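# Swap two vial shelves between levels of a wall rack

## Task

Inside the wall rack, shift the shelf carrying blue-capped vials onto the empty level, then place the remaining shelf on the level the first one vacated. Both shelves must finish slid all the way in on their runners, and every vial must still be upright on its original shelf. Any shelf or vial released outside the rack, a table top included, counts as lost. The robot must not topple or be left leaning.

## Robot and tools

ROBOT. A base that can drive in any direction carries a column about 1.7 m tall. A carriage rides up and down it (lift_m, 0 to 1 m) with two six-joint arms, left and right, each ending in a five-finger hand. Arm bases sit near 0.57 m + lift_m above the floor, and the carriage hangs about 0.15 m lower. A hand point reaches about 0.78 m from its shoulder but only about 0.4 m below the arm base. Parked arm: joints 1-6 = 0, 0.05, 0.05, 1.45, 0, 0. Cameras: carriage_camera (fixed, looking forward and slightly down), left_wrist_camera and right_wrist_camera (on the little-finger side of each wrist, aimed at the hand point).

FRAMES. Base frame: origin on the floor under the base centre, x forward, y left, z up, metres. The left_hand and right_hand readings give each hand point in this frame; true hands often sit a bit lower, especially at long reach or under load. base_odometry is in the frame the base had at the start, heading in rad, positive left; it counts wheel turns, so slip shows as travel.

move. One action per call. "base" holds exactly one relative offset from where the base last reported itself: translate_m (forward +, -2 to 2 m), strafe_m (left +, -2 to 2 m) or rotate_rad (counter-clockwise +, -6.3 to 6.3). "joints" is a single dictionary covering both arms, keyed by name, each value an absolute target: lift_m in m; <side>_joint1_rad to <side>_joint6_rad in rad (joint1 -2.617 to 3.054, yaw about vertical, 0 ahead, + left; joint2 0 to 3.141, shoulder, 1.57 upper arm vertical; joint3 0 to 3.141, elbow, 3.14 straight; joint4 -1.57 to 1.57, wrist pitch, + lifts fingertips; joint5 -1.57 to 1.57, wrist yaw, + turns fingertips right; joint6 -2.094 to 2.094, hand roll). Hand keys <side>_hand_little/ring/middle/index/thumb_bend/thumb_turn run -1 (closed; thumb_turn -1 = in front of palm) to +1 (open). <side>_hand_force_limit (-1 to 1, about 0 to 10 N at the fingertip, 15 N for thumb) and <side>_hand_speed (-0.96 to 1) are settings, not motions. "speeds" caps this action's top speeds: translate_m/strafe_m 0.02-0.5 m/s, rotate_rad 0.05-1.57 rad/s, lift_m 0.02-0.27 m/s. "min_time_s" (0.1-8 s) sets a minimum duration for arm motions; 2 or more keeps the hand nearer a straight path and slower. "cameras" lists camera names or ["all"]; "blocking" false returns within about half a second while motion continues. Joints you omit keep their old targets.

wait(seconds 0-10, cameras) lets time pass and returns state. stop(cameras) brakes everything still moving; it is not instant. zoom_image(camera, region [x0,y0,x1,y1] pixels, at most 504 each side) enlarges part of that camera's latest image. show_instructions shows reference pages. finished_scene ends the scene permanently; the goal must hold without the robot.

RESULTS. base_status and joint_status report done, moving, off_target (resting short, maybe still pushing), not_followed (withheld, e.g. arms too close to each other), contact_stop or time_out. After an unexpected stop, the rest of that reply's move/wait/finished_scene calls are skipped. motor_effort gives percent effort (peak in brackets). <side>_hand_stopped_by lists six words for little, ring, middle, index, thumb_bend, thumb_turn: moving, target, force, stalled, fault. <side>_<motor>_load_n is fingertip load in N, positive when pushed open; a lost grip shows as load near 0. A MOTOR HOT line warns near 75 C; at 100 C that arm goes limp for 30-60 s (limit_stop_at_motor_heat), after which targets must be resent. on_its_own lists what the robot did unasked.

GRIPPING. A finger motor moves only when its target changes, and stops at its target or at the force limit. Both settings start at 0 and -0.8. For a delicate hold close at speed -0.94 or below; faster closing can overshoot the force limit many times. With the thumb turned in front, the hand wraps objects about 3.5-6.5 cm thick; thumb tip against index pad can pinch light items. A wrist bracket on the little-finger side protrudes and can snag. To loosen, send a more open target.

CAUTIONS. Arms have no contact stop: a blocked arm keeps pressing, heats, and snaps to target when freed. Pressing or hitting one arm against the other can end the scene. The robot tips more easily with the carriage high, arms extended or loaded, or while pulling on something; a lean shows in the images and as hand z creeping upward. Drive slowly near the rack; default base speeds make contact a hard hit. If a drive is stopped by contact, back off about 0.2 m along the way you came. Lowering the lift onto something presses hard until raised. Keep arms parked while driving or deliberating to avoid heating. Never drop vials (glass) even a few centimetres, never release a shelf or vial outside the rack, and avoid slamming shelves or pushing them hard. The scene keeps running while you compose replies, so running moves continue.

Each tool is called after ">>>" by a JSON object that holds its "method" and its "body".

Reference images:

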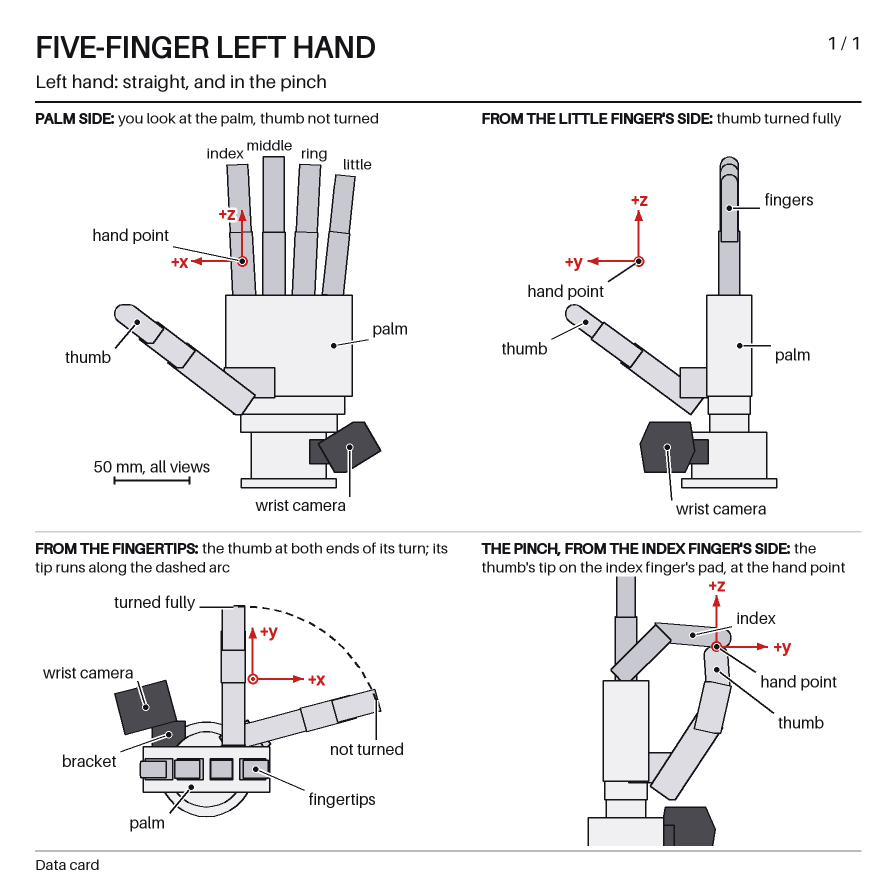

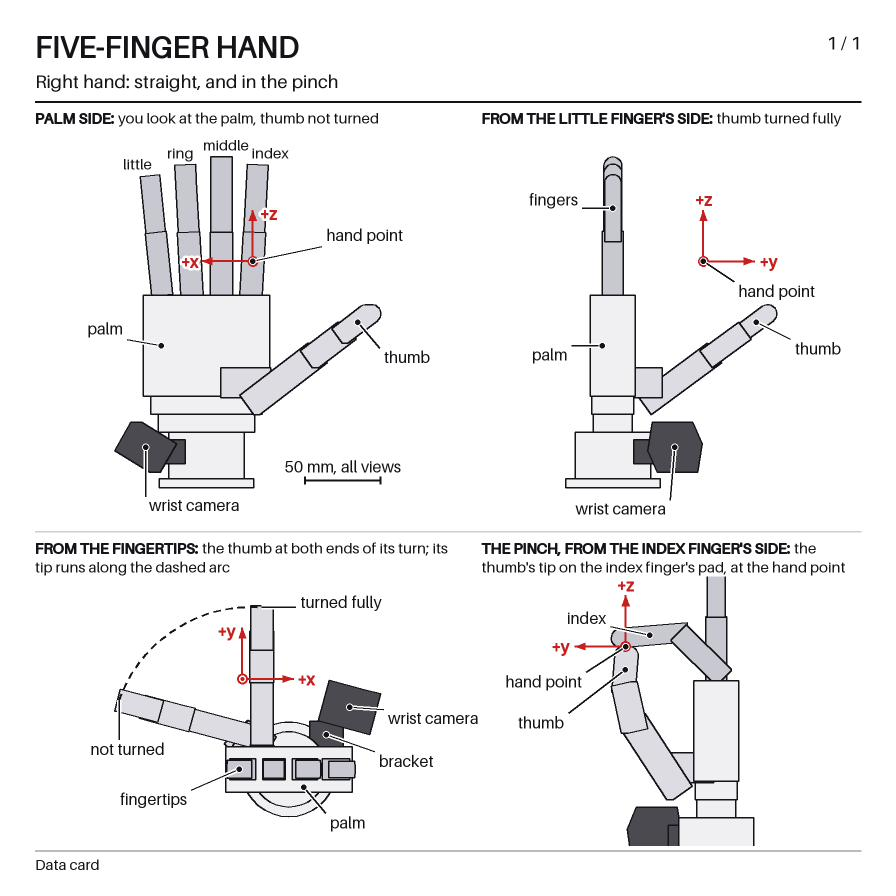

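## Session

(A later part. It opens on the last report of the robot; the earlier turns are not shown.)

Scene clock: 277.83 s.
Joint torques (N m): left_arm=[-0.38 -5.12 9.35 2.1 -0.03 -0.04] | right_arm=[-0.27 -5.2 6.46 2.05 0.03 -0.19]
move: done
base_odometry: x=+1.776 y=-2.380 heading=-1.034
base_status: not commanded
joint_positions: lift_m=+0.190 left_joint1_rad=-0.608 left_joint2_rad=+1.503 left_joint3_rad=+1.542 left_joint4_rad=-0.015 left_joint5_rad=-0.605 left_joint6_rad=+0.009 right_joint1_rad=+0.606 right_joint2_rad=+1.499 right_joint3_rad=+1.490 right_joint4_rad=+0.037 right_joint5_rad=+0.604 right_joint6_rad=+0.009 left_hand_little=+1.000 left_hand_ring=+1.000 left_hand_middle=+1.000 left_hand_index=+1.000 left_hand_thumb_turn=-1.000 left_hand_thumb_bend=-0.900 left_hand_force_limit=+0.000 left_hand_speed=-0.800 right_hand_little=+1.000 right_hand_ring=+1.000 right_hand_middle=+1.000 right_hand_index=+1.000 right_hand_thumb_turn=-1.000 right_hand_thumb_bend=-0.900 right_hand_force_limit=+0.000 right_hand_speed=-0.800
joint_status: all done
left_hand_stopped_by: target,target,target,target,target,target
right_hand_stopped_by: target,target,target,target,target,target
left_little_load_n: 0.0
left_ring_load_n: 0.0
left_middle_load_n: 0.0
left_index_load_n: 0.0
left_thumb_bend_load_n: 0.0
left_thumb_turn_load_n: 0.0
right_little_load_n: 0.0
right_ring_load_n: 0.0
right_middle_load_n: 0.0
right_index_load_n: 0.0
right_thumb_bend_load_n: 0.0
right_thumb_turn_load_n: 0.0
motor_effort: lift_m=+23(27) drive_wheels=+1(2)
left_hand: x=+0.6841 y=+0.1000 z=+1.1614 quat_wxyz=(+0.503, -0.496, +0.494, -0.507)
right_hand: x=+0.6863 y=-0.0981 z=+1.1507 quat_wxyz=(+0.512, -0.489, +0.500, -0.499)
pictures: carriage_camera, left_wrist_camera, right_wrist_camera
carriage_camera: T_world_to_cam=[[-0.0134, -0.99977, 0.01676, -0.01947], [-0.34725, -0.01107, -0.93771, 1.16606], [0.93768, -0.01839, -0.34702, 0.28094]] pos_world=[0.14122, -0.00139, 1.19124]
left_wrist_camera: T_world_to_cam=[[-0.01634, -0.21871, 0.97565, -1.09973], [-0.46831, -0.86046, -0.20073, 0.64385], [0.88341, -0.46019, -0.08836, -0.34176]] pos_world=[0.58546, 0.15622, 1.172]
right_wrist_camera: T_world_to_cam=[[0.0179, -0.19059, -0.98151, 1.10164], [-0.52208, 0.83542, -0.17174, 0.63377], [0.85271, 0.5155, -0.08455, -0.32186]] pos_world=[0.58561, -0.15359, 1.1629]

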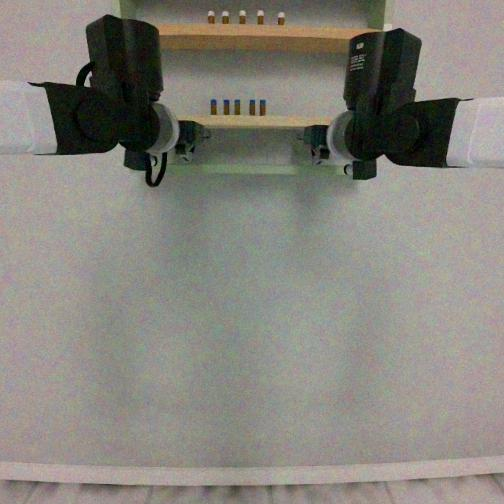

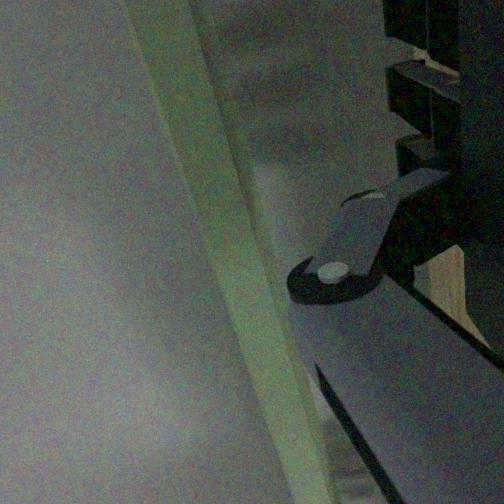

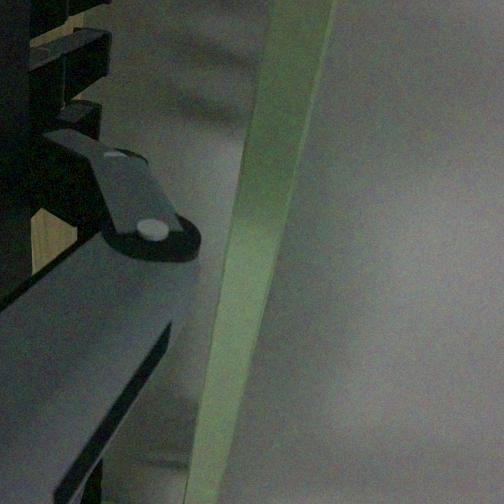

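>>> {"method": "move", "body": {"joints": {"lift_m": 0.194}, "speeds": {"lift_m": 0.02}}}

>>> {"method": "move", "body": {"joints": {"lift_m": 0.198}, "speeds": {"lift_m": 0.02}, "cameras": ["carriage_camera"]}}

>>> {"method": "zoom_image", "body": {"camera": "carriage_camera", "region": [165, 60, 345, 200]}}

Scene clock: 287.27 s.
Joint torques (N m): left_arm=[-0.23 -5.04 9.2 2.08 -0.04 -0.04] | right_arm=[-0.25 -5.11 6.41 2.06 0.02 -0.19]
move: done
base_odometry: x=+1.776 y=-2.380 heading=-1.034
base_status: not commanded
joint_positions: lift_m=+0.194 left_joint1_rad=-0.608 left_joint2_rad=+1.503 left_joint3_rad=+1.543 left_joint4_rad=-0.015 left_joint5_rad=-0.605 left_joint6_rad=+0.009 right_joint1_rad=+0.606 right_joint2_rad=+1.499 right_joint3_rad=+1.490 right_joint4_rad=+0.037 right_joint5_rad=+0.604 right_joint6_rad=+0.009 left_hand_little=+1.000 left_hand_ring=+1.000 left_hand_middle=+1.000 left_hand_index=+1.000 left_hand_thumb_turn=-1.000 left_hand_thumb_bend=-0.900 left_hand_force_limit=+0.000 left_hand_speed=-0.800 right_hand_little=+1.000 right_hand_ring=+1.000 right_hand_middle=+1.000 right_hand_index=+1.000 right_hand_thumb_turn=-1.000 right_hand_thumb_bend=-0.900 right_hand_force_limit=+0.000 right_hand_speed=-0.800
joint_status: all done
left_hand_stopped_by: target,target,target,target,target,target
right_hand_stopped_by: target,target,target,target,target,target
left_little_load_n: 0.0
left_ring_load_n: 0.0
left_middle_load_n: 0.0
left_index_load_n: 0.0
left_thumb_bend_load_n: 0.0
left_thumb_turn_load_n: 0.0
right_little_load_n: 0.0
right_ring_load_n: 0.0
right_middle_load_n: 0.0
right_index_load_n: -0.5
right_thumb_bend_load_n: 0.5
right_thumb_turn_load_n: 0.0
motor_effort: lift_m=+23(25) drive_wheels=+1(1)
left_hand: x=+0.6841 y=+0.1000 z=+1.1657 quat_wxyz=(+0.503, -0.495, +0.494, -0.507)
right_hand: x=+0.6863 y=-0.0981 z=+1.1547 quat_wxyz=(+0.512, -0.489, +0.500, -0.499)
pictures: none

Scene clock: 287.73 s.
Joint torques (N m): left_arm=[-0.2 -5.11 9.35 2.09 -0.06 -0.02] | right_arm=[-0.24 -5.19 6.43 2.07 0.02 -0.19]
move: done
base_odometry: x=+1.776 y=-2.380 heading=-1.034
base_status: not commanded
joint_positions: lift_m=+0.198 left_joint1_rad=-0.608 left_joint2_rad=+1.503 left_joint3_rad=+1.543 left_joint4_rad=-0.015 left_joint5_rad=-0.605 left_joint6_rad=+0.009 right_joint1_rad=+0.606 right_joint2_rad=+1.499 right_joint3_rad=+1.490 right_joint4_rad=+0.037 right_joint5_rad=+0.604 right_joint6_rad=+0.009 left_hand_little=+1.000 left_hand_ring=+1.000 left_hand_middle=+1.000 left_hand_index=+1.000 left_hand_thumb_turn=-1.000 left_hand_thumb_bend=-0.900 left_hand_force_limit=+0.000 left_hand_speed=-0.800 right_hand_little=+1.000 right_hand_ring=+1.000 right_hand_middle=+1.000 right_hand_index=+1.000 right_hand_thumb_turn=-1.000 right_hand_thumb_bend=-0.900 right_hand_force_limit=+0.000 right_hand_speed=-0.800
joint_status: all done
left_hand_stopped_by: target,target,target,target,target,target
right_hand_stopped_by: target,target,target,target,target,target
left_little_load_n: 0.0
left_ring_load_n: 0.0
left_middle_load_n: 0.0
left_index_load_n: 0.0
left_thumb_bend_load_n: 0.0
left_thumb_turn_load_n: 0.0
right_little_load_n: 0.0
right_ring_load_n: -0.5
right_middle_load_n: 0.0
right_index_load_n: 0.0
right_thumb_bend_load_n: 0.0
right_thumb_turn_load_n: 0.0
motor_effort: lift_m=+23(26) drive_wheels=+1(1)
left_hand: x=+0.6841 y=+0.1000 z=+1.1697 quat_wxyz=(+0.503, -0.495, +0.494, -0.507)
right_hand: x=+0.6863 y=-0.0981 z=+1.1587 quat_wxyz=(+0.512, -0.489, +0.500, -0.499)
carriage_camera: T_world_to_cam=[[-0.0134, -0.99977, 0.01676, -0.0196], [-0.34725, -0.01107, -0.93771, 1.17347], [0.93768, -0.01839, -0.34702, 0.28368]] pos_world=[0.14122, -0.00139, 1.19914]

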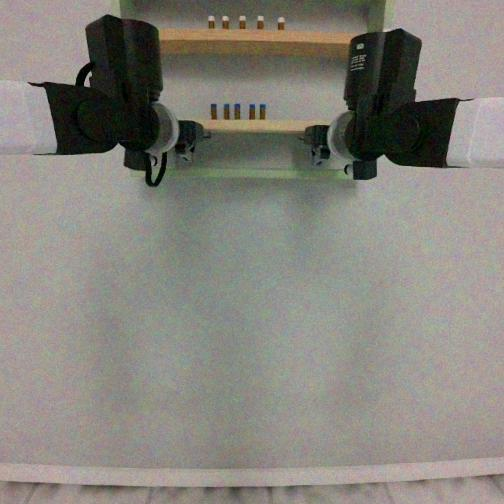

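Scaled by 2.800 from the camera's image (finer frame: 720x720).

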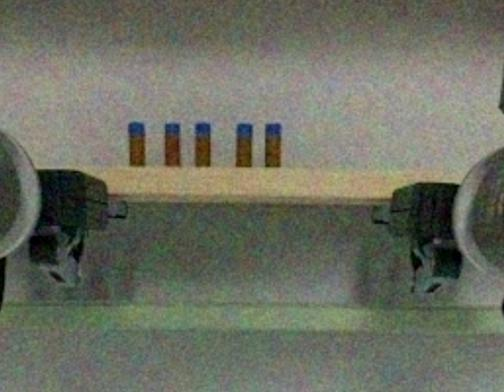

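>>> {"method": "move", "body": {"joints": {"lift_m": 0.202}, "speeds": {"lift_m": 0.02}}}

>>> {"method": "move", "body": {"joints": {"lift_m": 0.206}, "speeds": {"lift_m": 0.02}, "cameras": ["carriage_camera"]}}

>>> {"method": "zoom_image", "body": {"camera": "carriage_camera", "region": [165, 60, 345, 200]}}

Scene clock: 291.53 s.
Joint torques (N m): left_arm=[-0.2 -5.04 9.36 2.15 -0.05 -0.03] | right_arm=[-0.27 -5.16 6.43 2.09 0.03 -0.18]
move: done
base_odometry: x=+1.776 y=-2.380 heading=-1.034
base_status: not commanded
joint_positions: lift_m=+0.202 left_joint1_rad=-0.608 left_joint2_rad=+1.503 left_joint3_rad=+1.543 left_joint4_rad=-0.021 left_joint5_rad=-0.605 left_joint6_rad=+0.009 right_joint1_rad=+0.606 right_joint2_rad=+1.499 right_joint3_rad=+1.490 right_joint4_rad=+0.036 right_joint5_rad=+0.604 right_joint6_rad=+0.008 left_hand_little=+1.000 left_hand_ring=+1.000 left_hand_middle=+1.000 left_hand_index=+1.000 left_hand_thumb_turn=-1.000 left_hand_thumb_bend=-0.900 left_hand_force_limit=+0.000 left_hand_speed=-0.800 right_hand_little=+1.000 right_hand_ring=+1.000 right_hand_middle=+1.000 right_hand_index=+1.000 right_hand_thumb_turn=-1.000 right_hand_thumb_bend=-0.900 right_hand_force_limit=+0.000 right_hand_speed=-0.800
joint_status: all done
left_hand_stopped_by: target,target,target,target,target,target
right_hand_stopped_by: target,target,target,target,target,target
left_little_load_n: 0.0
left_ring_load_n: -1.0
left_middle_load_n: 0.0
left_index_load_n: 0.0
left_thumb_bend_load_n: 0.0
left_thumb_turn_load_n: 0.0
right_little_load_n: 0.0
right_ring_load_n: 0.0
right_middle_load_n: 0.0
right_index_load_n: -0.5
right_thumb_bend_load_n: 0.0
right_thumb_turn_load_n: 0.0
motor_effort: lift_m=+23(26) drive_wheels=+1(1)
left_hand: x=+0.6839 y=+0.1002 z=+1.1722 quat_wxyz=(+0.503, -0.496, +0.496, -0.505)
right_hand: x=+0.6863 y=-0.0982 z=+1.1625 quat_wxyz=(+0.512, -0.489, +0.500, -0.499)
pictures: none

Scene clock: 292.00 s.
Joint torques (N m): left_arm=[-0.27 -5.04 9.39 2.25 -0.05 -0.02] | right_arm=[-0.24 -5.18 6.43 2.21 0.03 -0.16]
move: done
base_odometry: x=+1.776 y=-2.380 heading=-1.034
base_status: not commanded
joint_positions: lift_m=+0.206 left_joint1_rad=-0.608 left_joint2_rad=+1.503 left_joint3_rad=+1.543 left_joint4_rad=-0.035 left_joint5_rad=-0.605 left_joint6_rad=+0.006 right_joint1_rad=+0.606 right_joint2_rad=+1.499 right_joint3_rad=+1.490 right_joint4_rad=+0.025 right_joint5_rad=+0.604 right_joint6_rad=+0.006 left_hand_little=+1.000 left_hand_ring=+1.000 left_hand_middle=+1.000 left_hand_index=+1.000 left_hand_thumb_turn=-1.000 left_hand_thumb_bend=-0.900 left_hand_force_limit=+0.000 left_hand_speed=-0.800 right_hand_little=+1.000 right_hand_ring=+1.000 right_hand_middle=+1.000 right_hand_index=+1.000 right_hand_thumb_turn=-1.000 right_hand_thumb_bend=-0.900 right_hand_force_limit=+0.000 right_hand_speed=-0.800
joint_status: all done
left_hand_stopped_by: target,target,target,target,target,target
right_hand_stopped_by: target,target,target,target,target,target
left_little_load_n: -0.5
left_ring_load_n: -1.0
left_middle_load_n: 0.0
left_index_load_n: 0.0
left_thumb_bend_load_n: 0.0
left_thumb_turn_load_n: 0.0
right_little_load_n: 0.0
right_ring_load_n: 0.0
right_middle_load_n: 0.0
right_index_load_n: -1.5
right_thumb_bend_load_n: 0.0
right_thumb_turn_load_n: 0.0
motor_effort: lift_m=+23(26) drive_wheels=+1(1)
left_hand: x=+0.6832 y=+0.1005 z=+1.1728 quat_wxyz=(+0.501, -0.497, +0.500, -0.501)
right_hand: x=+0.6858 y=-0.0986 z=+1.1637 quat_wxyz=(+0.507, -0.493, +0.500, -0.499)
carriage_camera: T_world_to_cam=[[-0.0134, -0.99977, 0.01676, -0.01974], [-0.34725, -0.01107, -0.93771, 1.18097], [0.93768, -0.01839, -0.34702, 0.28646]] pos_world=[0.14122, -0.00139, 1.20714]

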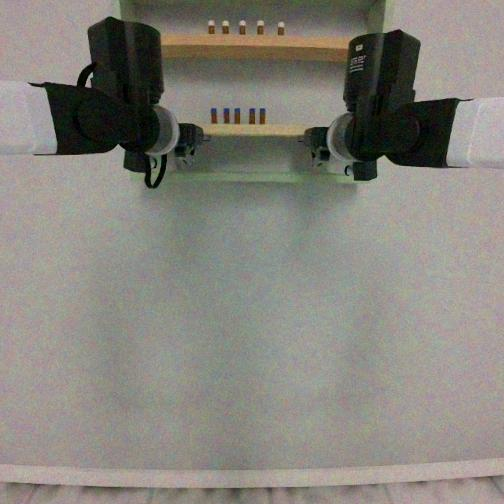

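Scaled by 2.800 from the camera's image (finer frame: 720x720).

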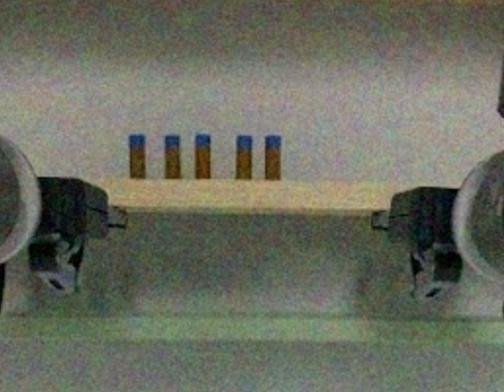

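>>> {"method": "move", "body": {"joints": {"lift_m": 0.212}, "speeds": {"lift_m": 0.02}, "cameras": ["carriage_camera"]}}

>>> {"method": "zoom_image", "body": {"camera": "carriage_camera", "region": [165, 60, 345, 200]}}

Scene clock: 299.03 s.
Joint torques (N m): left_arm=[-0.29 -5.18 9.37 2.48 -0.07 0.01] | right_arm=[-0.27 -5.12 6.39 2.41 0.05 -0.14]
move: done
base_odometry: x=+1.776 y=-2.380 heading=-1.034
base_status: not commanded
joint_positions: lift_m=+0.212 left_joint1_rad=-0.608 left_joint2_rad=+1.503 left_joint3_rad=+1.543 left_joint4_rad=-0.052 left_joint5_rad=-0.605 left_joint6_rad=+0.003 right_joint1_rad=+0.606 right_joint2_rad=+1.499 right_joint3_rad=+1.490 right_joint4_rad=+0.010 right_joint5_rad=+0.604 right_joint6_rad=+0.005 left_hand_little=+1.000 left_hand_ring=+1.000 left_hand_middle=+1.000 left_hand_index=+1.000 left_hand_thumb_turn=-1.000 left_hand_thumb_bend=-0.900 left_hand_force_limit=+0.000 left_hand_speed=-0.800 right_hand_little=+1.000 right_hand_ring=+1.000 right_hand_middle=+1.000 right_hand_index=+1.000 right_hand_thumb_turn=-1.000 right_hand_thumb_bend=-0.900 right_hand_force_limit=+0.000 right_hand_speed=-0.800
joint_status: all done
left_hand_stopped_by: target,target,target,target,target,target
right_hand_stopped_by: target,target,target,target,target,target
left_little_load_n: -1.5
left_ring_load_n: -0.5
left_middle_load_n: 0.0
left_index_load_n: 0.0
left_thumb_bend_load_n: 0.0
left_thumb_turn_load_n: 0.0
right_little_load_n: 0.0
right_ring_load_n: 0.0
right_middle_load_n: 0.0
right_index_load_n: -1.5
right_thumb_bend_load_n: 0.0
right_thumb_turn_load_n: 0.0
motor_effort: lift_m=+23(25) drive_wheels=+1(1)
left_hand: x=+0.6823 y=+0.1009 z=+1.1746 quat_wxyz=(+0.500, -0.499, +0.505, -0.496)
right_hand: x=+0.6851 y=-0.0992 z=+1.1659 quat_wxyz=(+0.502, -0.499, +0.501, -0.498)
carriage_camera: T_world_to_cam=[[-0.0134, -0.99977, 0.01676, -0.01984], [-0.34725, -0.01107, -0.93771, 1.1866], [0.93768, -0.01839, -0.34702, 0.28854]] pos_world=[0.14122, -0.00139, 1.21314]

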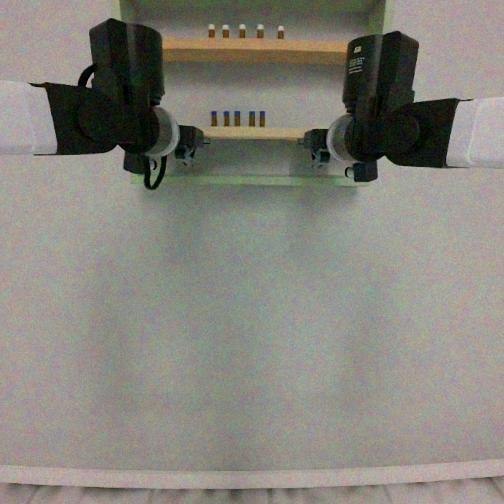

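Scaled by 2.800 from the camera's image (finer frame: 720x720).

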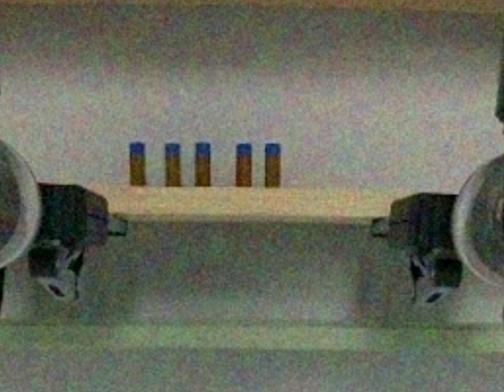

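>>> {"method": "move", "body": {"joints": {"left_joint4_rad": 0.06, "right_joint4_rad": 0.09}, "min_time_s": 2, "cameras": ["carriage_camera"]}}

>>> {"method": "zoom_image", "body": {"camera": "carriage_camera", "region": [165, 60, 345, 200]}}

Scene clock: 308.90 s.
Joint torques (N m): left_arm=[-0.25 -5.11 9.36 2.92 -0.07 0.05] | right_arm=[-0.28 -5.16 6.75 2.72 0.03 -0.13]
move: off_target
base_odometry: x=+1.776 y=-2.380 heading=-1.034
base_status: not commanded
joint_positions: lift_m=+0.212 left_joint1_rad=-0.608 left_joint2_rad=+1.503 left_joint3_rad=+1.543 left_joint4_rad=-0.038 left_joint5_rad=-0.605 left_joint6_rad=+0.003 right_joint1_rad=+0.606 right_joint2_rad=+1.499 right_joint3_rad=+1.486 right_joint4_rad=+0.030 right_joint5_rad=+0.604 right_joint6_rad=+0.004 left_hand_little=+1.000 left_hand_ring=+1.000 left_hand_middle=+1.000 left_hand_index=+1.000 left_hand_thumb_turn=-1.000 left_hand_thumb_bend=-0.900 left_hand_force_limit=+0.000 left_hand_speed=-0.800 right_hand_little=+1.000 right_hand_ring=+1.000 right_hand_middle=+1.000 right_hand_index=+1.000 right_hand_thumb_turn=-1.000 right_hand_thumb_bend=-0.900 right_hand_force_limit=+0.000 right_hand_speed=-0.800
joint_status: left_joint4_rad off_target (ended at -0.038, target +0.060); right_joint4_rad off_target (ended at +0.030, target +0.090)
left_hand_stopped_by: target,target,target,target,target,target
right_hand_stopped_by: target,target,target,target,target,target
left_little_load_n: 0.0
left_ring_load_n: -1.5
left_middle_load_n: -1.0
left_index_load_n: 0.0
left_thumb_bend_load_n: 0.0
left_thumb_turn_load_n: 0.0
right_little_load_n: 0.0
right_ring_load_n: 0.0
right_middle_load_n: -1.5
right_index_load_n: -1.5
right_thumb_bend_load_n: 0.5
right_thumb_turn_load_n: 0.0
motor_effort: lift_m=+23(24) drive_wheels=+1(1)
left_hand: x=+0.6831 y=+0.1004 z=+1.1781 quat_wxyz=(+0.500, -0.499, +0.500, -0.501)
right_hand: x=+0.6861 y=-0.0986 z=+1.1690 quat_wxyz=(+0.507, -0.494, +0.499, -0.500)
carriage_camera: T_world_to_cam=[[-0.0134, -0.99977, 0.01676, -0.01984], [-0.34725, -0.01107, -0.93771, 1.1866], [0.93768, -0.01839, -0.34702, 0.28854]] pos_world=[0.14122, -0.00139, 1.21314]

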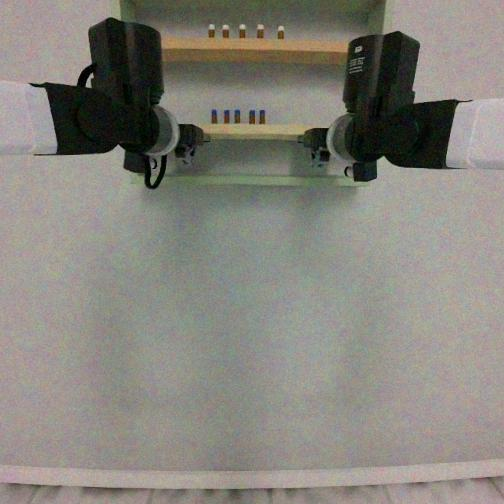

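Scaled by 2.800 from the camera's image (finer frame: 720x720).

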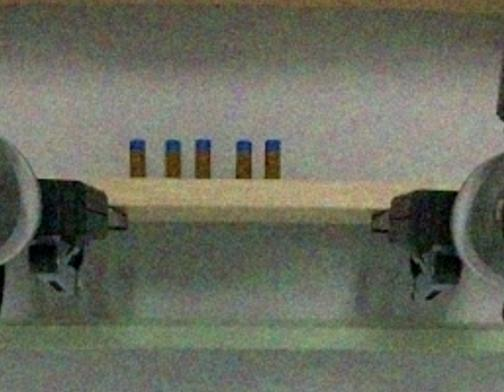

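>>> {"method": "zoom_image", "body": {"camera": "carriage_camera", "region": [195, 95, 275, 155]}}

>>> {"method": "zoom_image", "body": {"camera": "carriage_camera", "region": [265, 95, 345, 155]}}

Scaled by 6.300 from the camera's image (finer frame: 720x720).

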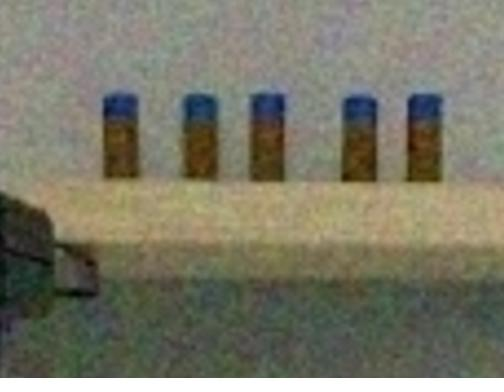

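Scaled by 6.300 from the camera's image (finer frame: 720x720).

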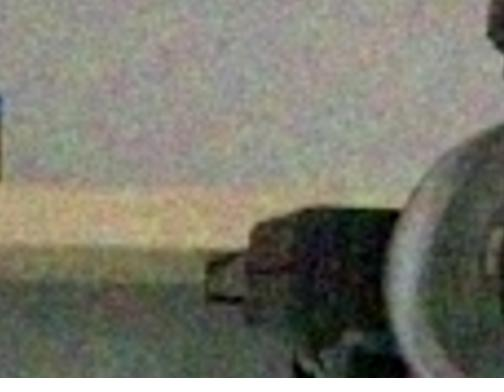

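>>> {"method": "move", "body": {"joints": {"lift_m": 0.198}, "speeds": {"lift_m": 0.02}}}

>>> {"method": "move", "body": {"joints": {"lift_m": 0.17}, "speeds": {"lift_m": 0.04}, "cameras": ["carriage_camera"]}}

>>> {"method": "zoom_image", "body": {"camera": "carriage_camera", "region": [165, 60, 345, 200]}}

Scene clock: 332.53 s.
Joint torques (N m): left_arm=[-0.24 -5.04 9.39 2.59 -0.06 0.04] | right_arm=[-0.27 -5.16 6.74 2.38 0.02 -0.12]
Motor temperatures (°C): left_arm=[25 30 48 48 25 25] | right_arm=[26 34 41 49 24 26]
move: done
base_odometry: x=+1.776 y=-2.380 heading=-1.034
base_status: not commanded
joint_positions: lift_m=+0.198 left_joint1_rad=-0.608 left_joint2_rad=+1.503 left_joint3_rad=+1.543 left_joint4_rad=-0.007 left_joint5_rad=-0.605 left_joint6_rad=+0.003 right_joint1_rad=+0.606 right_joint2_rad=+1.499 right_joint3_rad=+1.486 right_joint4_rad=+0.057 right_joint5_rad=+0.604 right_joint6_rad=+0.004 left_hand_little=+1.000 left_hand_ring=+1.000 left_hand_middle=+1.000 left_hand_index=+1.000 left_hand_thumb_turn=-1.000 left_hand_thumb_bend=-0.900 left_hand_force_limit=+0.000 left_hand_speed=-0.800 right_hand_little=+1.000 right_hand_ring=+1.000 right_hand_middle=+1.000 right_hand_index=+1.000 right_hand_thumb_turn=-1.000 right_hand_thumb_bend=-0.900 right_hand_force_limit=+0.000 right_hand_speed=-0.800
joint_status: all done
left_hand_stopped_by: target,target,target,target,target,target
right_hand_stopped_by: target,target,target,target,target,target
left_little_load_n: 0.0
left_ring_load_n: -0.5
left_middle_load_n: -1.0
left_index_load_n: -0.5
left_thumb_bend_load_n: 0.0
left_thumb_turn_load_n: 0.0
right_little_load_n: 0.0
right_ring_load_n: 0.0
right_middle_load_n: 0.0
right_index_load_n: -1.0
right_thumb_bend_load_n: 0.0
right_thumb_turn_load_n: 0.0
motor_effort: lift_m=+19(22) drive_wheels=+1(1)
left_hand: x=+0.6845 y=+0.0994 z=+1.1726 quat_wxyz=(+0.502, -0.497, +0.490, -0.511)
right_hand: x=+0.6872 y=-0.0978 z=+1.1625 quat_wxyz=(+0.517, -0.484, +0.498, -0.501)
pictures: none

Scene clock: 333.57 s.
Joint torques (N m): left_arm=[-0.31 -5.22 9.31 2.19 -0.02 0.02] | right_arm=[-0.25 -5.19 6.72 2.12 0.01 -0.13]
move: done
base_odometry: x=+1.776 y=-2.380 heading=-1.034
base_status: not commanded
joint_positions: lift_m=+0.170 left_joint1_rad=-0.608 left_joint2_rad=+1.503 left_joint3_rad=+1.543 left_joint4_rad=+0.033 left_joint5_rad=-0.605 left_joint6_rad=+0.003 right_joint1_rad=+0.606 right_joint2_rad=+1.500 right_joint3_rad=+1.486 right_joint4_rad=+0.078 right_joint5_rad=+0.604 right_joint6_rad=+0.004 left_hand_little=+1.000 left_hand_ring=+1.000 left_hand_middle=+1.000 left_hand_index=+1.000 left_hand_thumb_turn=-1.000 left_hand_thumb_bend=-0.900 left_hand_force_limit=+0.000 left_hand_speed=-0.800 right_hand_little=+1.000 right_hand_ring=+1.000 right_hand_middle=+1.000 right_hand_index=+1.000 right_hand_thumb_turn=-1.000 right_hand_thumb_bend=-0.900 right_hand_force_limit=+0.000 right_hand_speed=-0.800
joint_status: all done
left_hand_stopped_by: target,target,target,target,target,target
right_hand_stopped_by: target,target,target,target,target,target
left_little_load_n: 0.0
left_ring_load_n: 0.0
left_middle_load_n: 0.0
left_index_load_n: 0.0
left_thumb_bend_load_n: 0.0
left_thumb_turn_load_n: 0.0
right_little_load_n: 0.0
right_ring_load_n: 0.0
right_middle_load_n: 0.0
right_index_load_n: 0.0
right_thumb_bend_load_n: 0.0
right_thumb_turn_load_n: 0.0
motor_effort: lift_m=+19(21) drive_wheels=-2(2)
left_hand: x=+0.6861 y=+0.0983 z=+1.1543 quat_wxyz=(+0.504, -0.494, +0.476, -0.525)
right_hand: x=+0.6881 y=-0.0972 z=+1.1395 quat_wxyz=(+0.524, -0.477, +0.496, -0.502)
carriage_camera: T_world_to_cam=[[-0.0134, -0.99977, 0.01676, -0.01914], [-0.34725, -0.01107, -0.93771, 1.14778], [0.93768, -0.01839, -0.34702, 0.27417]] pos_world=[0.14122, -0.00139, 1.17174]

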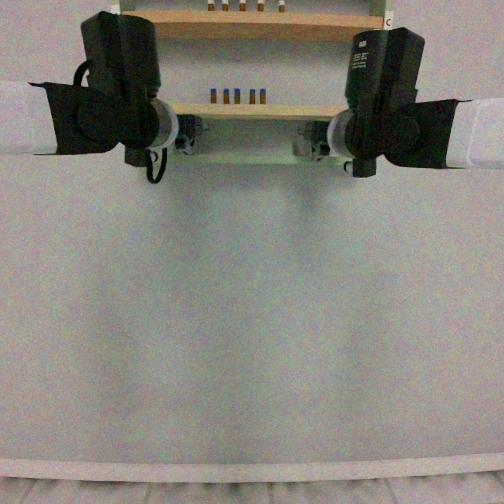

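Scaled by 2.800 from the camera's image (finer frame: 720x720).

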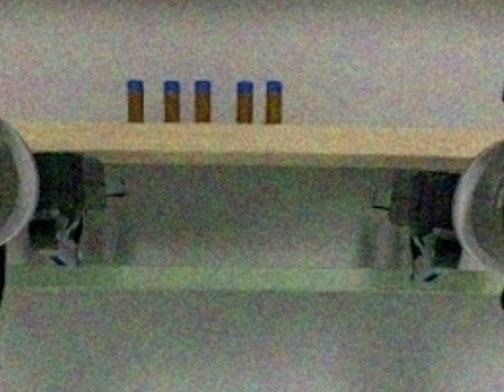

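>>> {"method": "move", "body": {"joints": {"lift_m": 0.148}, "speeds": {"lift_m": 0.04}}}

>>> {"method": "move", "body": {"joints": {"left_joint4_rad": 0.12, "right_joint4_rad": 0.16}, "min_time_s": 1.5, "cameras": ["carriage_camera"]}}

>>> {"method": "zoom_image", "body": {"camera": "carriage_camera", "region": [165, 60, 345, 200]}}

Scene clock: 340.10 s.
Joint torques (N m): left_arm=[-0.36 -5.12 9.21 2.12 -0.03 0.01] | right_arm=[-0.28 -5.18 6.74 2.07 -0.01 -0.13]
move: done
base_odometry: x=+1.776 y=-2.380 heading=-1.034
base_status: not commanded
joint_positions: lift_m=+0.148 left_joint1_rad=-0.608 left_joint2_rad=+1.503 left_joint3_rad=+1.543 left_joint4_rad=+0.038 left_joint5_rad=-0.605 left_joint6_rad=+0.003 right_joint1_rad=+0.606 right_joint2_rad=+1.500 right_joint3_rad=+1.486 right_joint4_rad=+0.082 right_joint5_rad=+0.604 right_joint6_rad=+0.004 left_hand_little=+1.000 left_hand_ring=+1.000 left_hand_middle=+1.000 left_hand_index=+1.000 left_hand_thumb_turn=-1.000 left_hand_thumb_bend=-0.900 left_hand_force_limit=+0.000 left_hand_speed=-0.800 right_hand_little=+1.000 right_hand_ring=+1.000 right_hand_middle=+1.000 right_hand_index=+1.000 right_hand_thumb_turn=-1.000 right_hand_thumb_bend=-0.900 right_hand_force_limit=+0.000 right_hand_speed=-0.800
joint_status: all done
left_hand_stopped_by: target,target,target,target,target,target
right_hand_stopped_by: target,target,target,target,target,target
left_little_load_n: 0.0
left_ring_load_n: 0.0
left_middle_load_n: 0.0
left_index_load_n: 0.0
left_thumb_bend_load_n: 0.0
left_thumb_turn_load_n: 0.0
right_little_load_n: 0.0
right_ring_load_n: -0.5
right_middle_load_n: 0.0
right_index_load_n: 0.0
right_thumb_bend_load_n: 0.0
right_thumb_turn_load_n: 0.0
motor_effort: lift_m=+19(20) drive_wheels=+1(2)
left_hand: x=+0.6863 y=+0.0982 z=+1.1340 quat_wxyz=(+0.505, -0.493, +0.474, -0.527)
right_hand: x=+0.6882 y=-0.0971 z=+1.1185 quat_wxyz=(+0.525, -0.475, +0.496, -0.503)
pictures: none

Scene clock: 341.90 s.
Joint torques (N m): left_arm=[-0.24 -5.07 9.18 2.18 0.01 0.01] | right_arm=[-0.27 -5.16 6.68 2.09 -0.03 -0.13]
move: done
base_odometry: x=+1.776 y=-2.380 heading=-1.034
base_status: not commanded
joint_positions: lift_m=+0.148 left_joint1_rad=-0.608 left_joint2_rad=+1.503 left_joint3_rad=+1.543 left_joint4_rad=+0.091 left_joint5_rad=-0.605 left_joint6_rad=+0.003 right_joint1_rad=+0.606 right_joint2_rad=+1.500 right_joint3_rad=+1.486 right_joint4_rad=+0.146 right_joint5_rad=+0.604 right_joint6_rad=+0.004 left_hand_little=+1.000 left_hand_ring=+1.000 left_hand_middle=+1.000 left_hand_index=+1.000 left_hand_thumb_turn=-1.000 left_hand_thumb_bend=-0.900 left_hand_force_limit=+0.000 left_hand_speed=-0.800 right_hand_little=+1.000 right_hand_ring=+1.000 right_hand_middle=+1.000 right_hand_index=+1.000 right_hand_thumb_turn=-1.000 right_hand_thumb_bend=-0.900 right_hand_force_limit=+0.000 right_hand_speed=-0.800
joint_status: all done
left_hand_stopped_by: target,target,target,target,target,target
right_hand_stopped_by: target,target,target,target,target,target
left_little_load_n: 0.0
left_ring_load_n: 0.0
left_middle_load_n: 0.0
left_index_load_n: 0.0
left_thumb_bend_load_n: 0.0
left_thumb_turn_load_n: 0.0
right_little_load_n: 0.0
right_ring_load_n: 0.0
right_middle_load_n: 0.0
right_index_load_n: 0.0
right_thumb_bend_load_n: 0.5
right_thumb_turn_load_n: 0.0
motor_effort: lift_m=+19(20) drive_wheels=+1(1)
left_hand: x=+0.6877 y=+0.0971 z=+1.1473 quat_wxyz=(+0.507, -0.489, +0.455, -0.544)
right_hand: x=+0.6901 y=-0.0958 z=+1.1350 quat_wxyz=(+0.546, -0.452, +0.491, -0.506)
carriage_camera: T_world_to_cam=[[-0.0134, -0.99977, 0.01676, -0.01877], [-0.34725, -0.01107, -0.93771, 1.12715], [0.93768, -0.01839, -0.34702, 0.26654]] pos_world=[0.14122, -0.00139, 1.14974]

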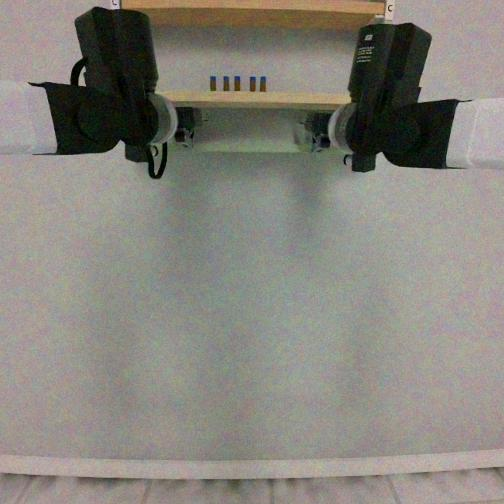

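Scaled by 2.800 from the camera's image (finer frame: 720x720).

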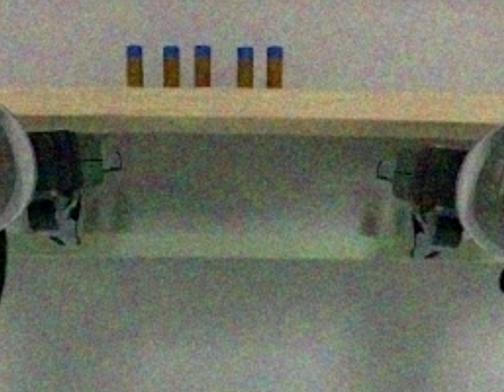

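>>> {"method": "move", "body": {"joints": {"lift_m": 0.172}, "speeds": {"lift_m": 0.03}}}

>>> {"method": "move", "body": {"joints": {"lift_m": 0.180}, "speeds": {"lift_m": 0.02}}}

>>> {"method": "move", "body": {"joints": {"lift_m": 0.188}, "speeds": {"lift_m": 0.02}, "cameras": ["carriage_camera"]}}

>>> {"method": "zoom_image", "body": {"camera": "carriage_camera", "region": [165, 60, 345, 200]}}

Scene clock: 346.37 s.
Joint torques (N m): left_arm=[-0.21 -5.09 9.18 2.28 -0.03 0.06] | right_arm=[-0.23 -5.19 6.69 2.11 -0.03 -0.13]
move: done
base_odometry: x=+1.776 y=-2.380 heading=-1.034
base_status: not commanded
joint_positions: lift_m=+0.172 left_joint1_rad=-0.608 left_joint2_rad=+1.503 left_joint3_rad=+1.543 left_joint4_rad=+0.081 left_joint5_rad=-0.606 left_joint6_rad=+0.003 right_joint1_rad=+0.606 right_joint2_rad=+1.500 right_joint3_rad=+1.486 right_joint4_rad=+0.145 right_joint5_rad=+0.604 right_joint6_rad=+0.004 left_hand_little=+1.000 left_hand_ring=+1.000 left_hand_middle=+1.000 left_hand_index=+1.000 left_hand_thumb_turn=-1.000 left_hand_thumb_bend=-0.900 left_hand_force_limit=+0.000 left_hand_speed=-0.800 right_hand_little=+1.000 right_hand_ring=+1.000 right_hand_middle=+1.000 right_hand_index=+1.000 right_hand_thumb_turn=-1.000 right_hand_thumb_bend=-0.900 right_hand_force_limit=+0.000 right_hand_speed=-0.800
joint_status: all done
left_hand_stopped_by: target,target,target,target,target,target
right_hand_stopped_by: target,target,target,target,target,target
left_little_load_n: 0.0
left_ring_load_n: 0.0
left_middle_load_n: 0.0
left_index_load_n: -1.5
left_thumb_bend_load_n: 0.5
left_thumb_turn_load_n: 0.0
right_little_load_n: 0.0
right_ring_load_n: 0.0
right_middle_load_n: 0.0
right_index_load_n: -1.0
right_thumb_bend_load_n: 0.0
right_thumb_turn_load_n: 0.0
motor_effort: lift_m=+22(27) drive_wheels=+1(3)
left_hand: x=+0.6875 y=+0.0974 z=+1.1684 quat_wxyz=(+0.507, -0.490, +0.458, -0.541)
right_hand: x=+0.6900 y=-0.0959 z=+1.1581 quat_wxyz=(+0.546, -0.453, +0.491, -0.506)
pictures: none

Scene clock: 347.03 s.
Joint torques (N m): left_arm=[-0.34 -5.09 9.22 2.51 0.03 0.01] | right_arm=[-0.25 -5.19 6.71 2.4 -0.04 -0.13]
move: done
base_odometry: x=+1.776 y=-2.380 heading=-1.034
base_status: not commanded
joint_positions: lift_m=+0.180 left_joint1_rad=-0.608 left_joint2_rad=+1.503 left_joint3_rad=+1.543 left_joint4_rad=+0.058 left_joint5_rad=-0.608 left_joint6_rad=+0.003 right_joint1_rad=+0.606 right_joint2_rad=+1.500 right_joint3_rad=+1.486 right_joint4_rad=+0.123 right_joint5_rad=+0.606 right_joint6_rad=+0.004 left_hand_little=+1.000 left_hand_ring=+1.000 left_hand_middle=+1.000 left_hand_index=+1.000 left_hand_thumb_turn=-1.000 left_hand_thumb_bend=-0.900 left_hand_force_limit=+0.000 left_hand_speed=-0.800 right_hand_little=+1.000 right_hand_ring=+1.000 right_hand_middle=+1.000 right_hand_index=+1.000 right_hand_thumb_turn=-1.000 right_hand_thumb_bend=-0.900 right_hand_force_limit=+0.000 right_hand_speed=-0.800
joint_status: all done
left_hand_stopped_by: target,target,target,target,target,target
right_hand_stopped_by: target,target,target,target,target,target
left_little_load_n: 0.0
left_ring_load_n: 0.0
left_middle_load_n: -0.5
left_index_load_n: -2.5
left_thumb_bend_load_n: 0.0
left_thumb_turn_load_n: 0.0
right_little_load_n: 0.0
right_ring_load_n: 0.0
right_middle_load_n: 0.0
right_index_load_n: -2.0
right_thumb_bend_load_n: 0.0
right_thumb_turn_load_n: 0.0
motor_effort: lift_m=+24(25) drive_wheels=+1(1)
left_hand: x=+0.6870 y=+0.0982 z=+1.1704 quat_wxyz=(+0.506, -0.493, +0.466, -0.533)
right_hand: x=+0.6896 y=-0.0965 z=+1.1604 quat_wxyz=(+0.538, -0.460, +0.493, -0.505)
pictures: none

Scene clock: 347.70 s.
Joint torques (N m): left_arm=[-0.29 -5.26 9.24 2.63 0.06 0.02] | right_arm=[-0.27 -5.18 6.69 2.54 -0.04 -0.12]
move: done
base_odometry: x=+1.776 y=-2.380 heading=-1.034
base_status: not commanded
joint_positions: lift_m=+0.188 left_joint1_rad=-0.608 left_joint2_rad=+1.504 left_joint3_rad=+1.543 left_joint4_rad=+0.046 left_joint5_rad=-0.612 left_joint6_rad=+0.003 right_joint1_rad=+0.606 right_joint2_rad=+1.500 right_joint3_rad=+1.486 right_joint4_rad=+0.111 right_joint5_rad=+0.607 right_joint6_rad=+0.002 left_hand_little=+1.000 left_hand_ring=+1.000 left_hand_middle=+1.000 left_hand_index=+1.000 left_hand_thumb_turn=-1.000 left_hand_thumb_bend=-0.900 left_hand_force_limit=+0.000 left_hand_speed=-0.800 right_hand_little=+1.000 right_hand_ring=+1.000 right_hand_middle=+1.000 right_hand_index=+1.000 right_hand_thumb_turn=-1.000 right_hand_thumb_bend=-0.900 right_hand_force_limit=+0.000 right_hand_speed=-0.800
joint_status: all done
left_hand_stopped_by: target,target,target,target,target,target
right_hand_stopped_by: target,target,target,target,target,target
left_little_load_n: 0.0
left_ring_load_n: 0.0
left_middle_load_n: -2.5
left_index_load_n: -0.5
left_thumb_bend_load_n: 0.0
left_thumb_turn_load_n: 0.0
right_little_load_n: 0.0
right_ring_load_n: 0.0
right_middle_load_n: -0.5
right_index_load_n: -2.5
right_thumb_bend_load_n: 0.0
right_thumb_turn_load_n: 0.0
motor_effort: lift_m=+23(26) drive_wheels=+1(1)
left_hand: x=+0.6869 y=+0.0992 z=+1.1750 quat_wxyz=(+0.507, -0.495, +0.469, -0.527)
right_hand: x=+0.6893 y=-0.0970 z=+1.1654 quat_wxyz=(+0.534, -0.465, +0.494, -0.505)
carriage_camera: T_world_to_cam=[[-0.0134, -0.99977, 0.01676, -0.01944], [-0.34725, -0.01107, -0.93771, 1.16409], [0.93768, -0.01839, -0.34702, 0.28021]] pos_world=[0.14122, -0.00139, 1.18914]

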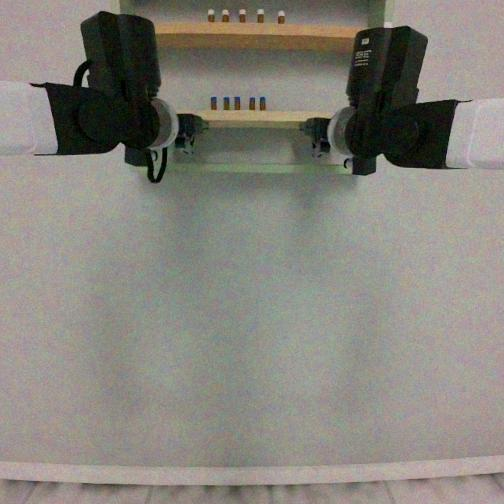

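Scaled by 2.800 from the camera's image (finer frame: 720x720).

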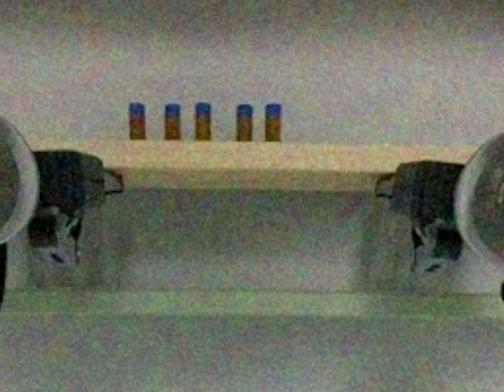

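>>> {"method": "move", "body": {"joints": {"lift_m": 0.196}, "speeds": {"lift_m": 0.02}, "cameras": ["carriage_camera"]}}

>>> {"method": "zoom_image", "body": {"camera": "carriage_camera", "region": [165, 60, 345, 200]}}

Scene clock: 362.43 s.
Joint torques (N m): left_arm=[-0.28 -5.22 9.21 2.69 0.16 0.04] | right_arm=[-0.29 -5.2 6.69 2.59 -0.08 -0.11]
move: done
base_odometry: x=+1.776 y=-2.380 heading=-1.034
base_status: not commanded
joint_positions: lift_m=+0.196 left_joint1_rad=-0.608 left_joint2_rad=+1.504 left_joint3_rad=+1.543 left_joint4_rad=+0.041 left_joint5_rad=-0.619 left_joint6_rad=+0.003 right_joint1_rad=+0.606 right_joint2_rad=+1.500 right_joint3_rad=+1.486 right_joint4_rad=+0.108 right_joint5_rad=+0.610 right_joint6_rad=+0.002 left_hand_little=+1.000 left_hand_ring=+1.000 left_hand_middle=+1.000 left_hand_index=+1.000 left_hand_thumb_turn=-1.000 left_hand_thumb_bend=-0.900 left_hand_force_limit=+0.000 left_hand_speed=-0.800 right_hand_little=+1.000 right_hand_ring=+1.000 right_hand_middle=+1.000 right_hand_index=+1.000 right_hand_thumb_turn=-1.000 right_hand_thumb_bend=-0.900 right_hand_force_limit=+0.000 right_hand_speed=-0.800
joint_status: all done
left_hand_stopped_by: target,target,target,target,target,target
right_hand_stopped_by: target,target,target,target,target,target
left_little_load_n: 0.0
left_ring_load_n: 0.0
left_middle_load_n: -3.0
left_index_load_n: 0.0
left_thumb_bend_load_n: 0.0
left_thumb_turn_load_n: 0.0
right_little_load_n: 0.0
right_ring_load_n: 0.0
right_middle_load_n: -1.5
right_index_load_n: -1.5
right_thumb_bend_load_n: 0.0
right_thumb_turn_load_n: 0.0
motor_effort: lift_m=+23(25) drive_wheels=+1(2)
left_hand: x=+0.6870 y=+0.1005 z=+1.1817 quat_wxyz=(+0.508, -0.497, +0.470, -0.524)
right_hand: x=+0.6893 y=-0.0977 z=+1.1724 quat_wxyz=(+0.532, -0.465, +0.495, -0.506)
carriage_camera: T_world_to_cam=[[-0.0134, -0.99977, 0.01676, -0.01957], [-0.34725, -0.01107, -0.93771, 1.17159], [0.93768, -0.01839, -0.34702, 0.28299]] pos_world=[0.14122, -0.00139, 1.19714]

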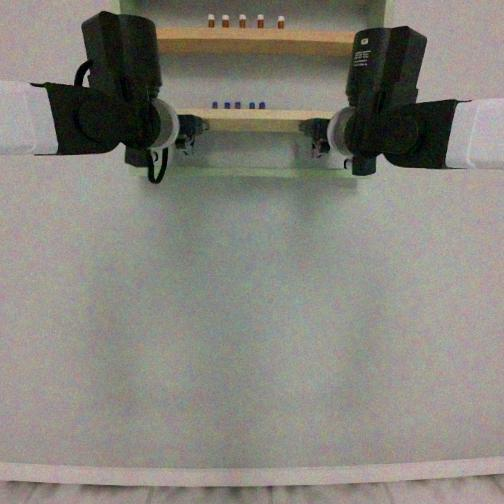

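Scaled by 2.800 from the camera's image (finer frame: 720x720).

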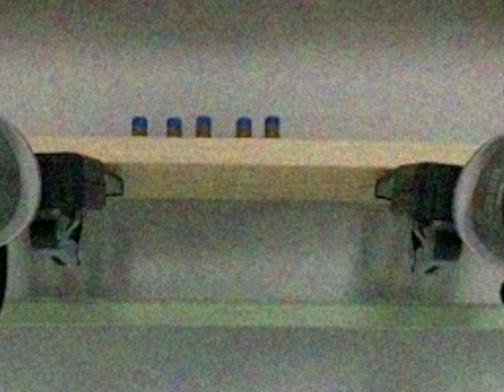

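>>> {"method": "move", "body": {"joints": {"lift_m": 0.186}, "speeds": {"lift_m": 0.02}, "cameras": ["all"]}}

>>> {"method": "zoom_image", "body": {"camera": "carriage_camera", "region": [165, 60, 345, 200]}}

Scene clock: 371.33 s.
Joint torques (N m): left_arm=[-0.31 -5.23 9.28 2.69 0.15 0.01] | right_arm=[-0.27 -5.26 6.74 2.61 -0.08 -0.11]
move: done
base_odometry: x=+1.776 y=-2.380 heading=-1.034
base_status: not commanded
joint_positions: lift_m=+0.186 left_joint1_rad=-0.608 left_joint2_rad=+1.505 left_joint3_rad=+1.543 left_joint4_rad=+0.041 left_joint5_rad=-0.619 left_joint6_rad=+0.003 right_joint1_rad=+0.606 right_joint2_rad=+1.500 right_joint3_rad=+1.486 right_joint4_rad=+0.107 right_joint5_rad=+0.610 right_joint6_rad=+0.002 left_hand_little=+1.000 left_hand_ring=+1.000 left_hand_middle=+1.000 left_hand_index=+1.000 left_hand_thumb_turn=-1.000 left_hand_thumb_bend=-0.900 left_hand_force_limit=+0.000 left_hand_speed=-0.800 right_hand_little=+1.000 right_hand_ring=+1.000 right_hand_middle=+1.000 right_hand_index=+1.000 right_hand_thumb_turn=-1.000 right_hand_thumb_bend=-0.900 right_hand_force_limit=+0.000 right_hand_speed=-0.800
joint_status: all done
left_hand_stopped_by: target,target,target,target,target,target
right_hand_stopped_by: target,target,target,target,target,target
left_little_load_n: 0.0
left_ring_load_n: 0.0
left_middle_load_n: -1.0
left_index_load_n: -1.5
left_thumb_bend_load_n: 0.0
left_thumb_turn_load_n: 0.0
right_little_load_n: 0.0
right_ring_load_n: 0.0
right_middle_load_n: 0.0
right_index_load_n: -2.5
right_thumb_bend_load_n: 0.0
right_thumb_turn_load_n: 0.0
motor_effort: lift_m=+19(19) drive_wheels=+1(1)
left_hand: x=+0.6871 y=+0.1004 z=+1.1719 quat_wxyz=(+0.508, -0.497, +0.470, -0.524)
right_hand: x=+0.6894 y=-0.0976 z=+1.1625 quat_wxyz=(+0.531, -0.466, +0.495, -0.506)
pictures: carriage_camera, left_wrist_camera, right_wrist_camera
carriage_camera: T_world_to_cam=[[-0.0134, -0.99977, 0.01676, -0.01941], [-0.34725, -0.01107, -0.93771, 1.16278], [0.93768, -0.01839, -0.34702, 0.27972]] pos_world=[0.14122, -0.00139, 1.18774]
left_wrist_camera: T_world_to_cam=[[-0.05818, -0.1811, 0.98174, -1.09201], [-0.4482, -0.87399, -0.18778, 0.6201], [0.89204, -0.45094, -0.03032, -0.41816]] pos_world=[0.58741, 0.15563, 1.17584]
right_wrist_camera: T_world_to_cam=[[0.0697, -0.16056, -0.98456, 1.08402], [-0.5077, 0.84387, -0.17356, 0.63006], [0.85871, 0.51196, -0.0227, -0.40019]] pos_world=[0.58797, -0.15275, 1.16755]

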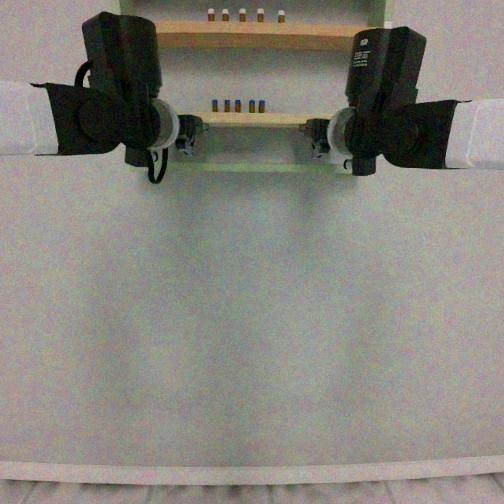

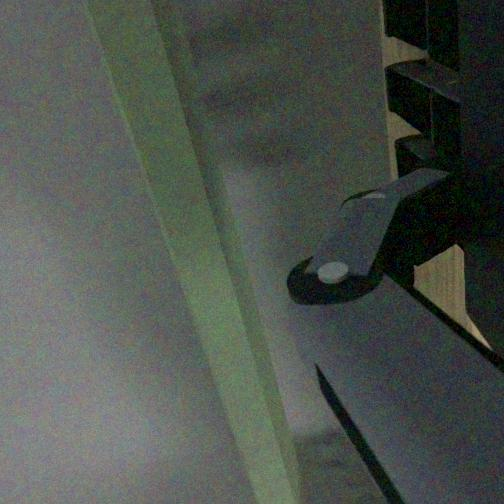

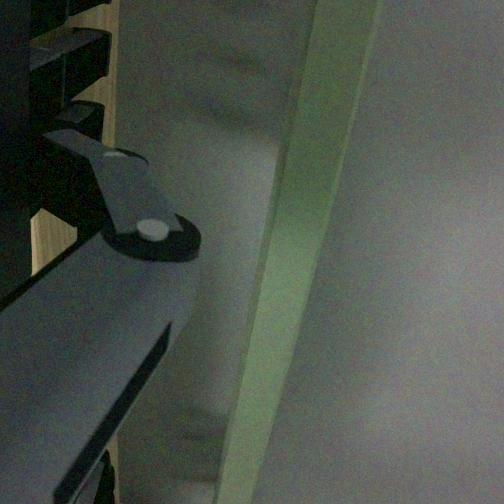

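Scaled by 2.800 from the camera's image (finer frame: 720x720).

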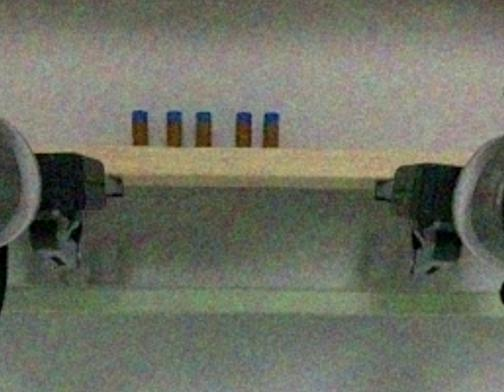

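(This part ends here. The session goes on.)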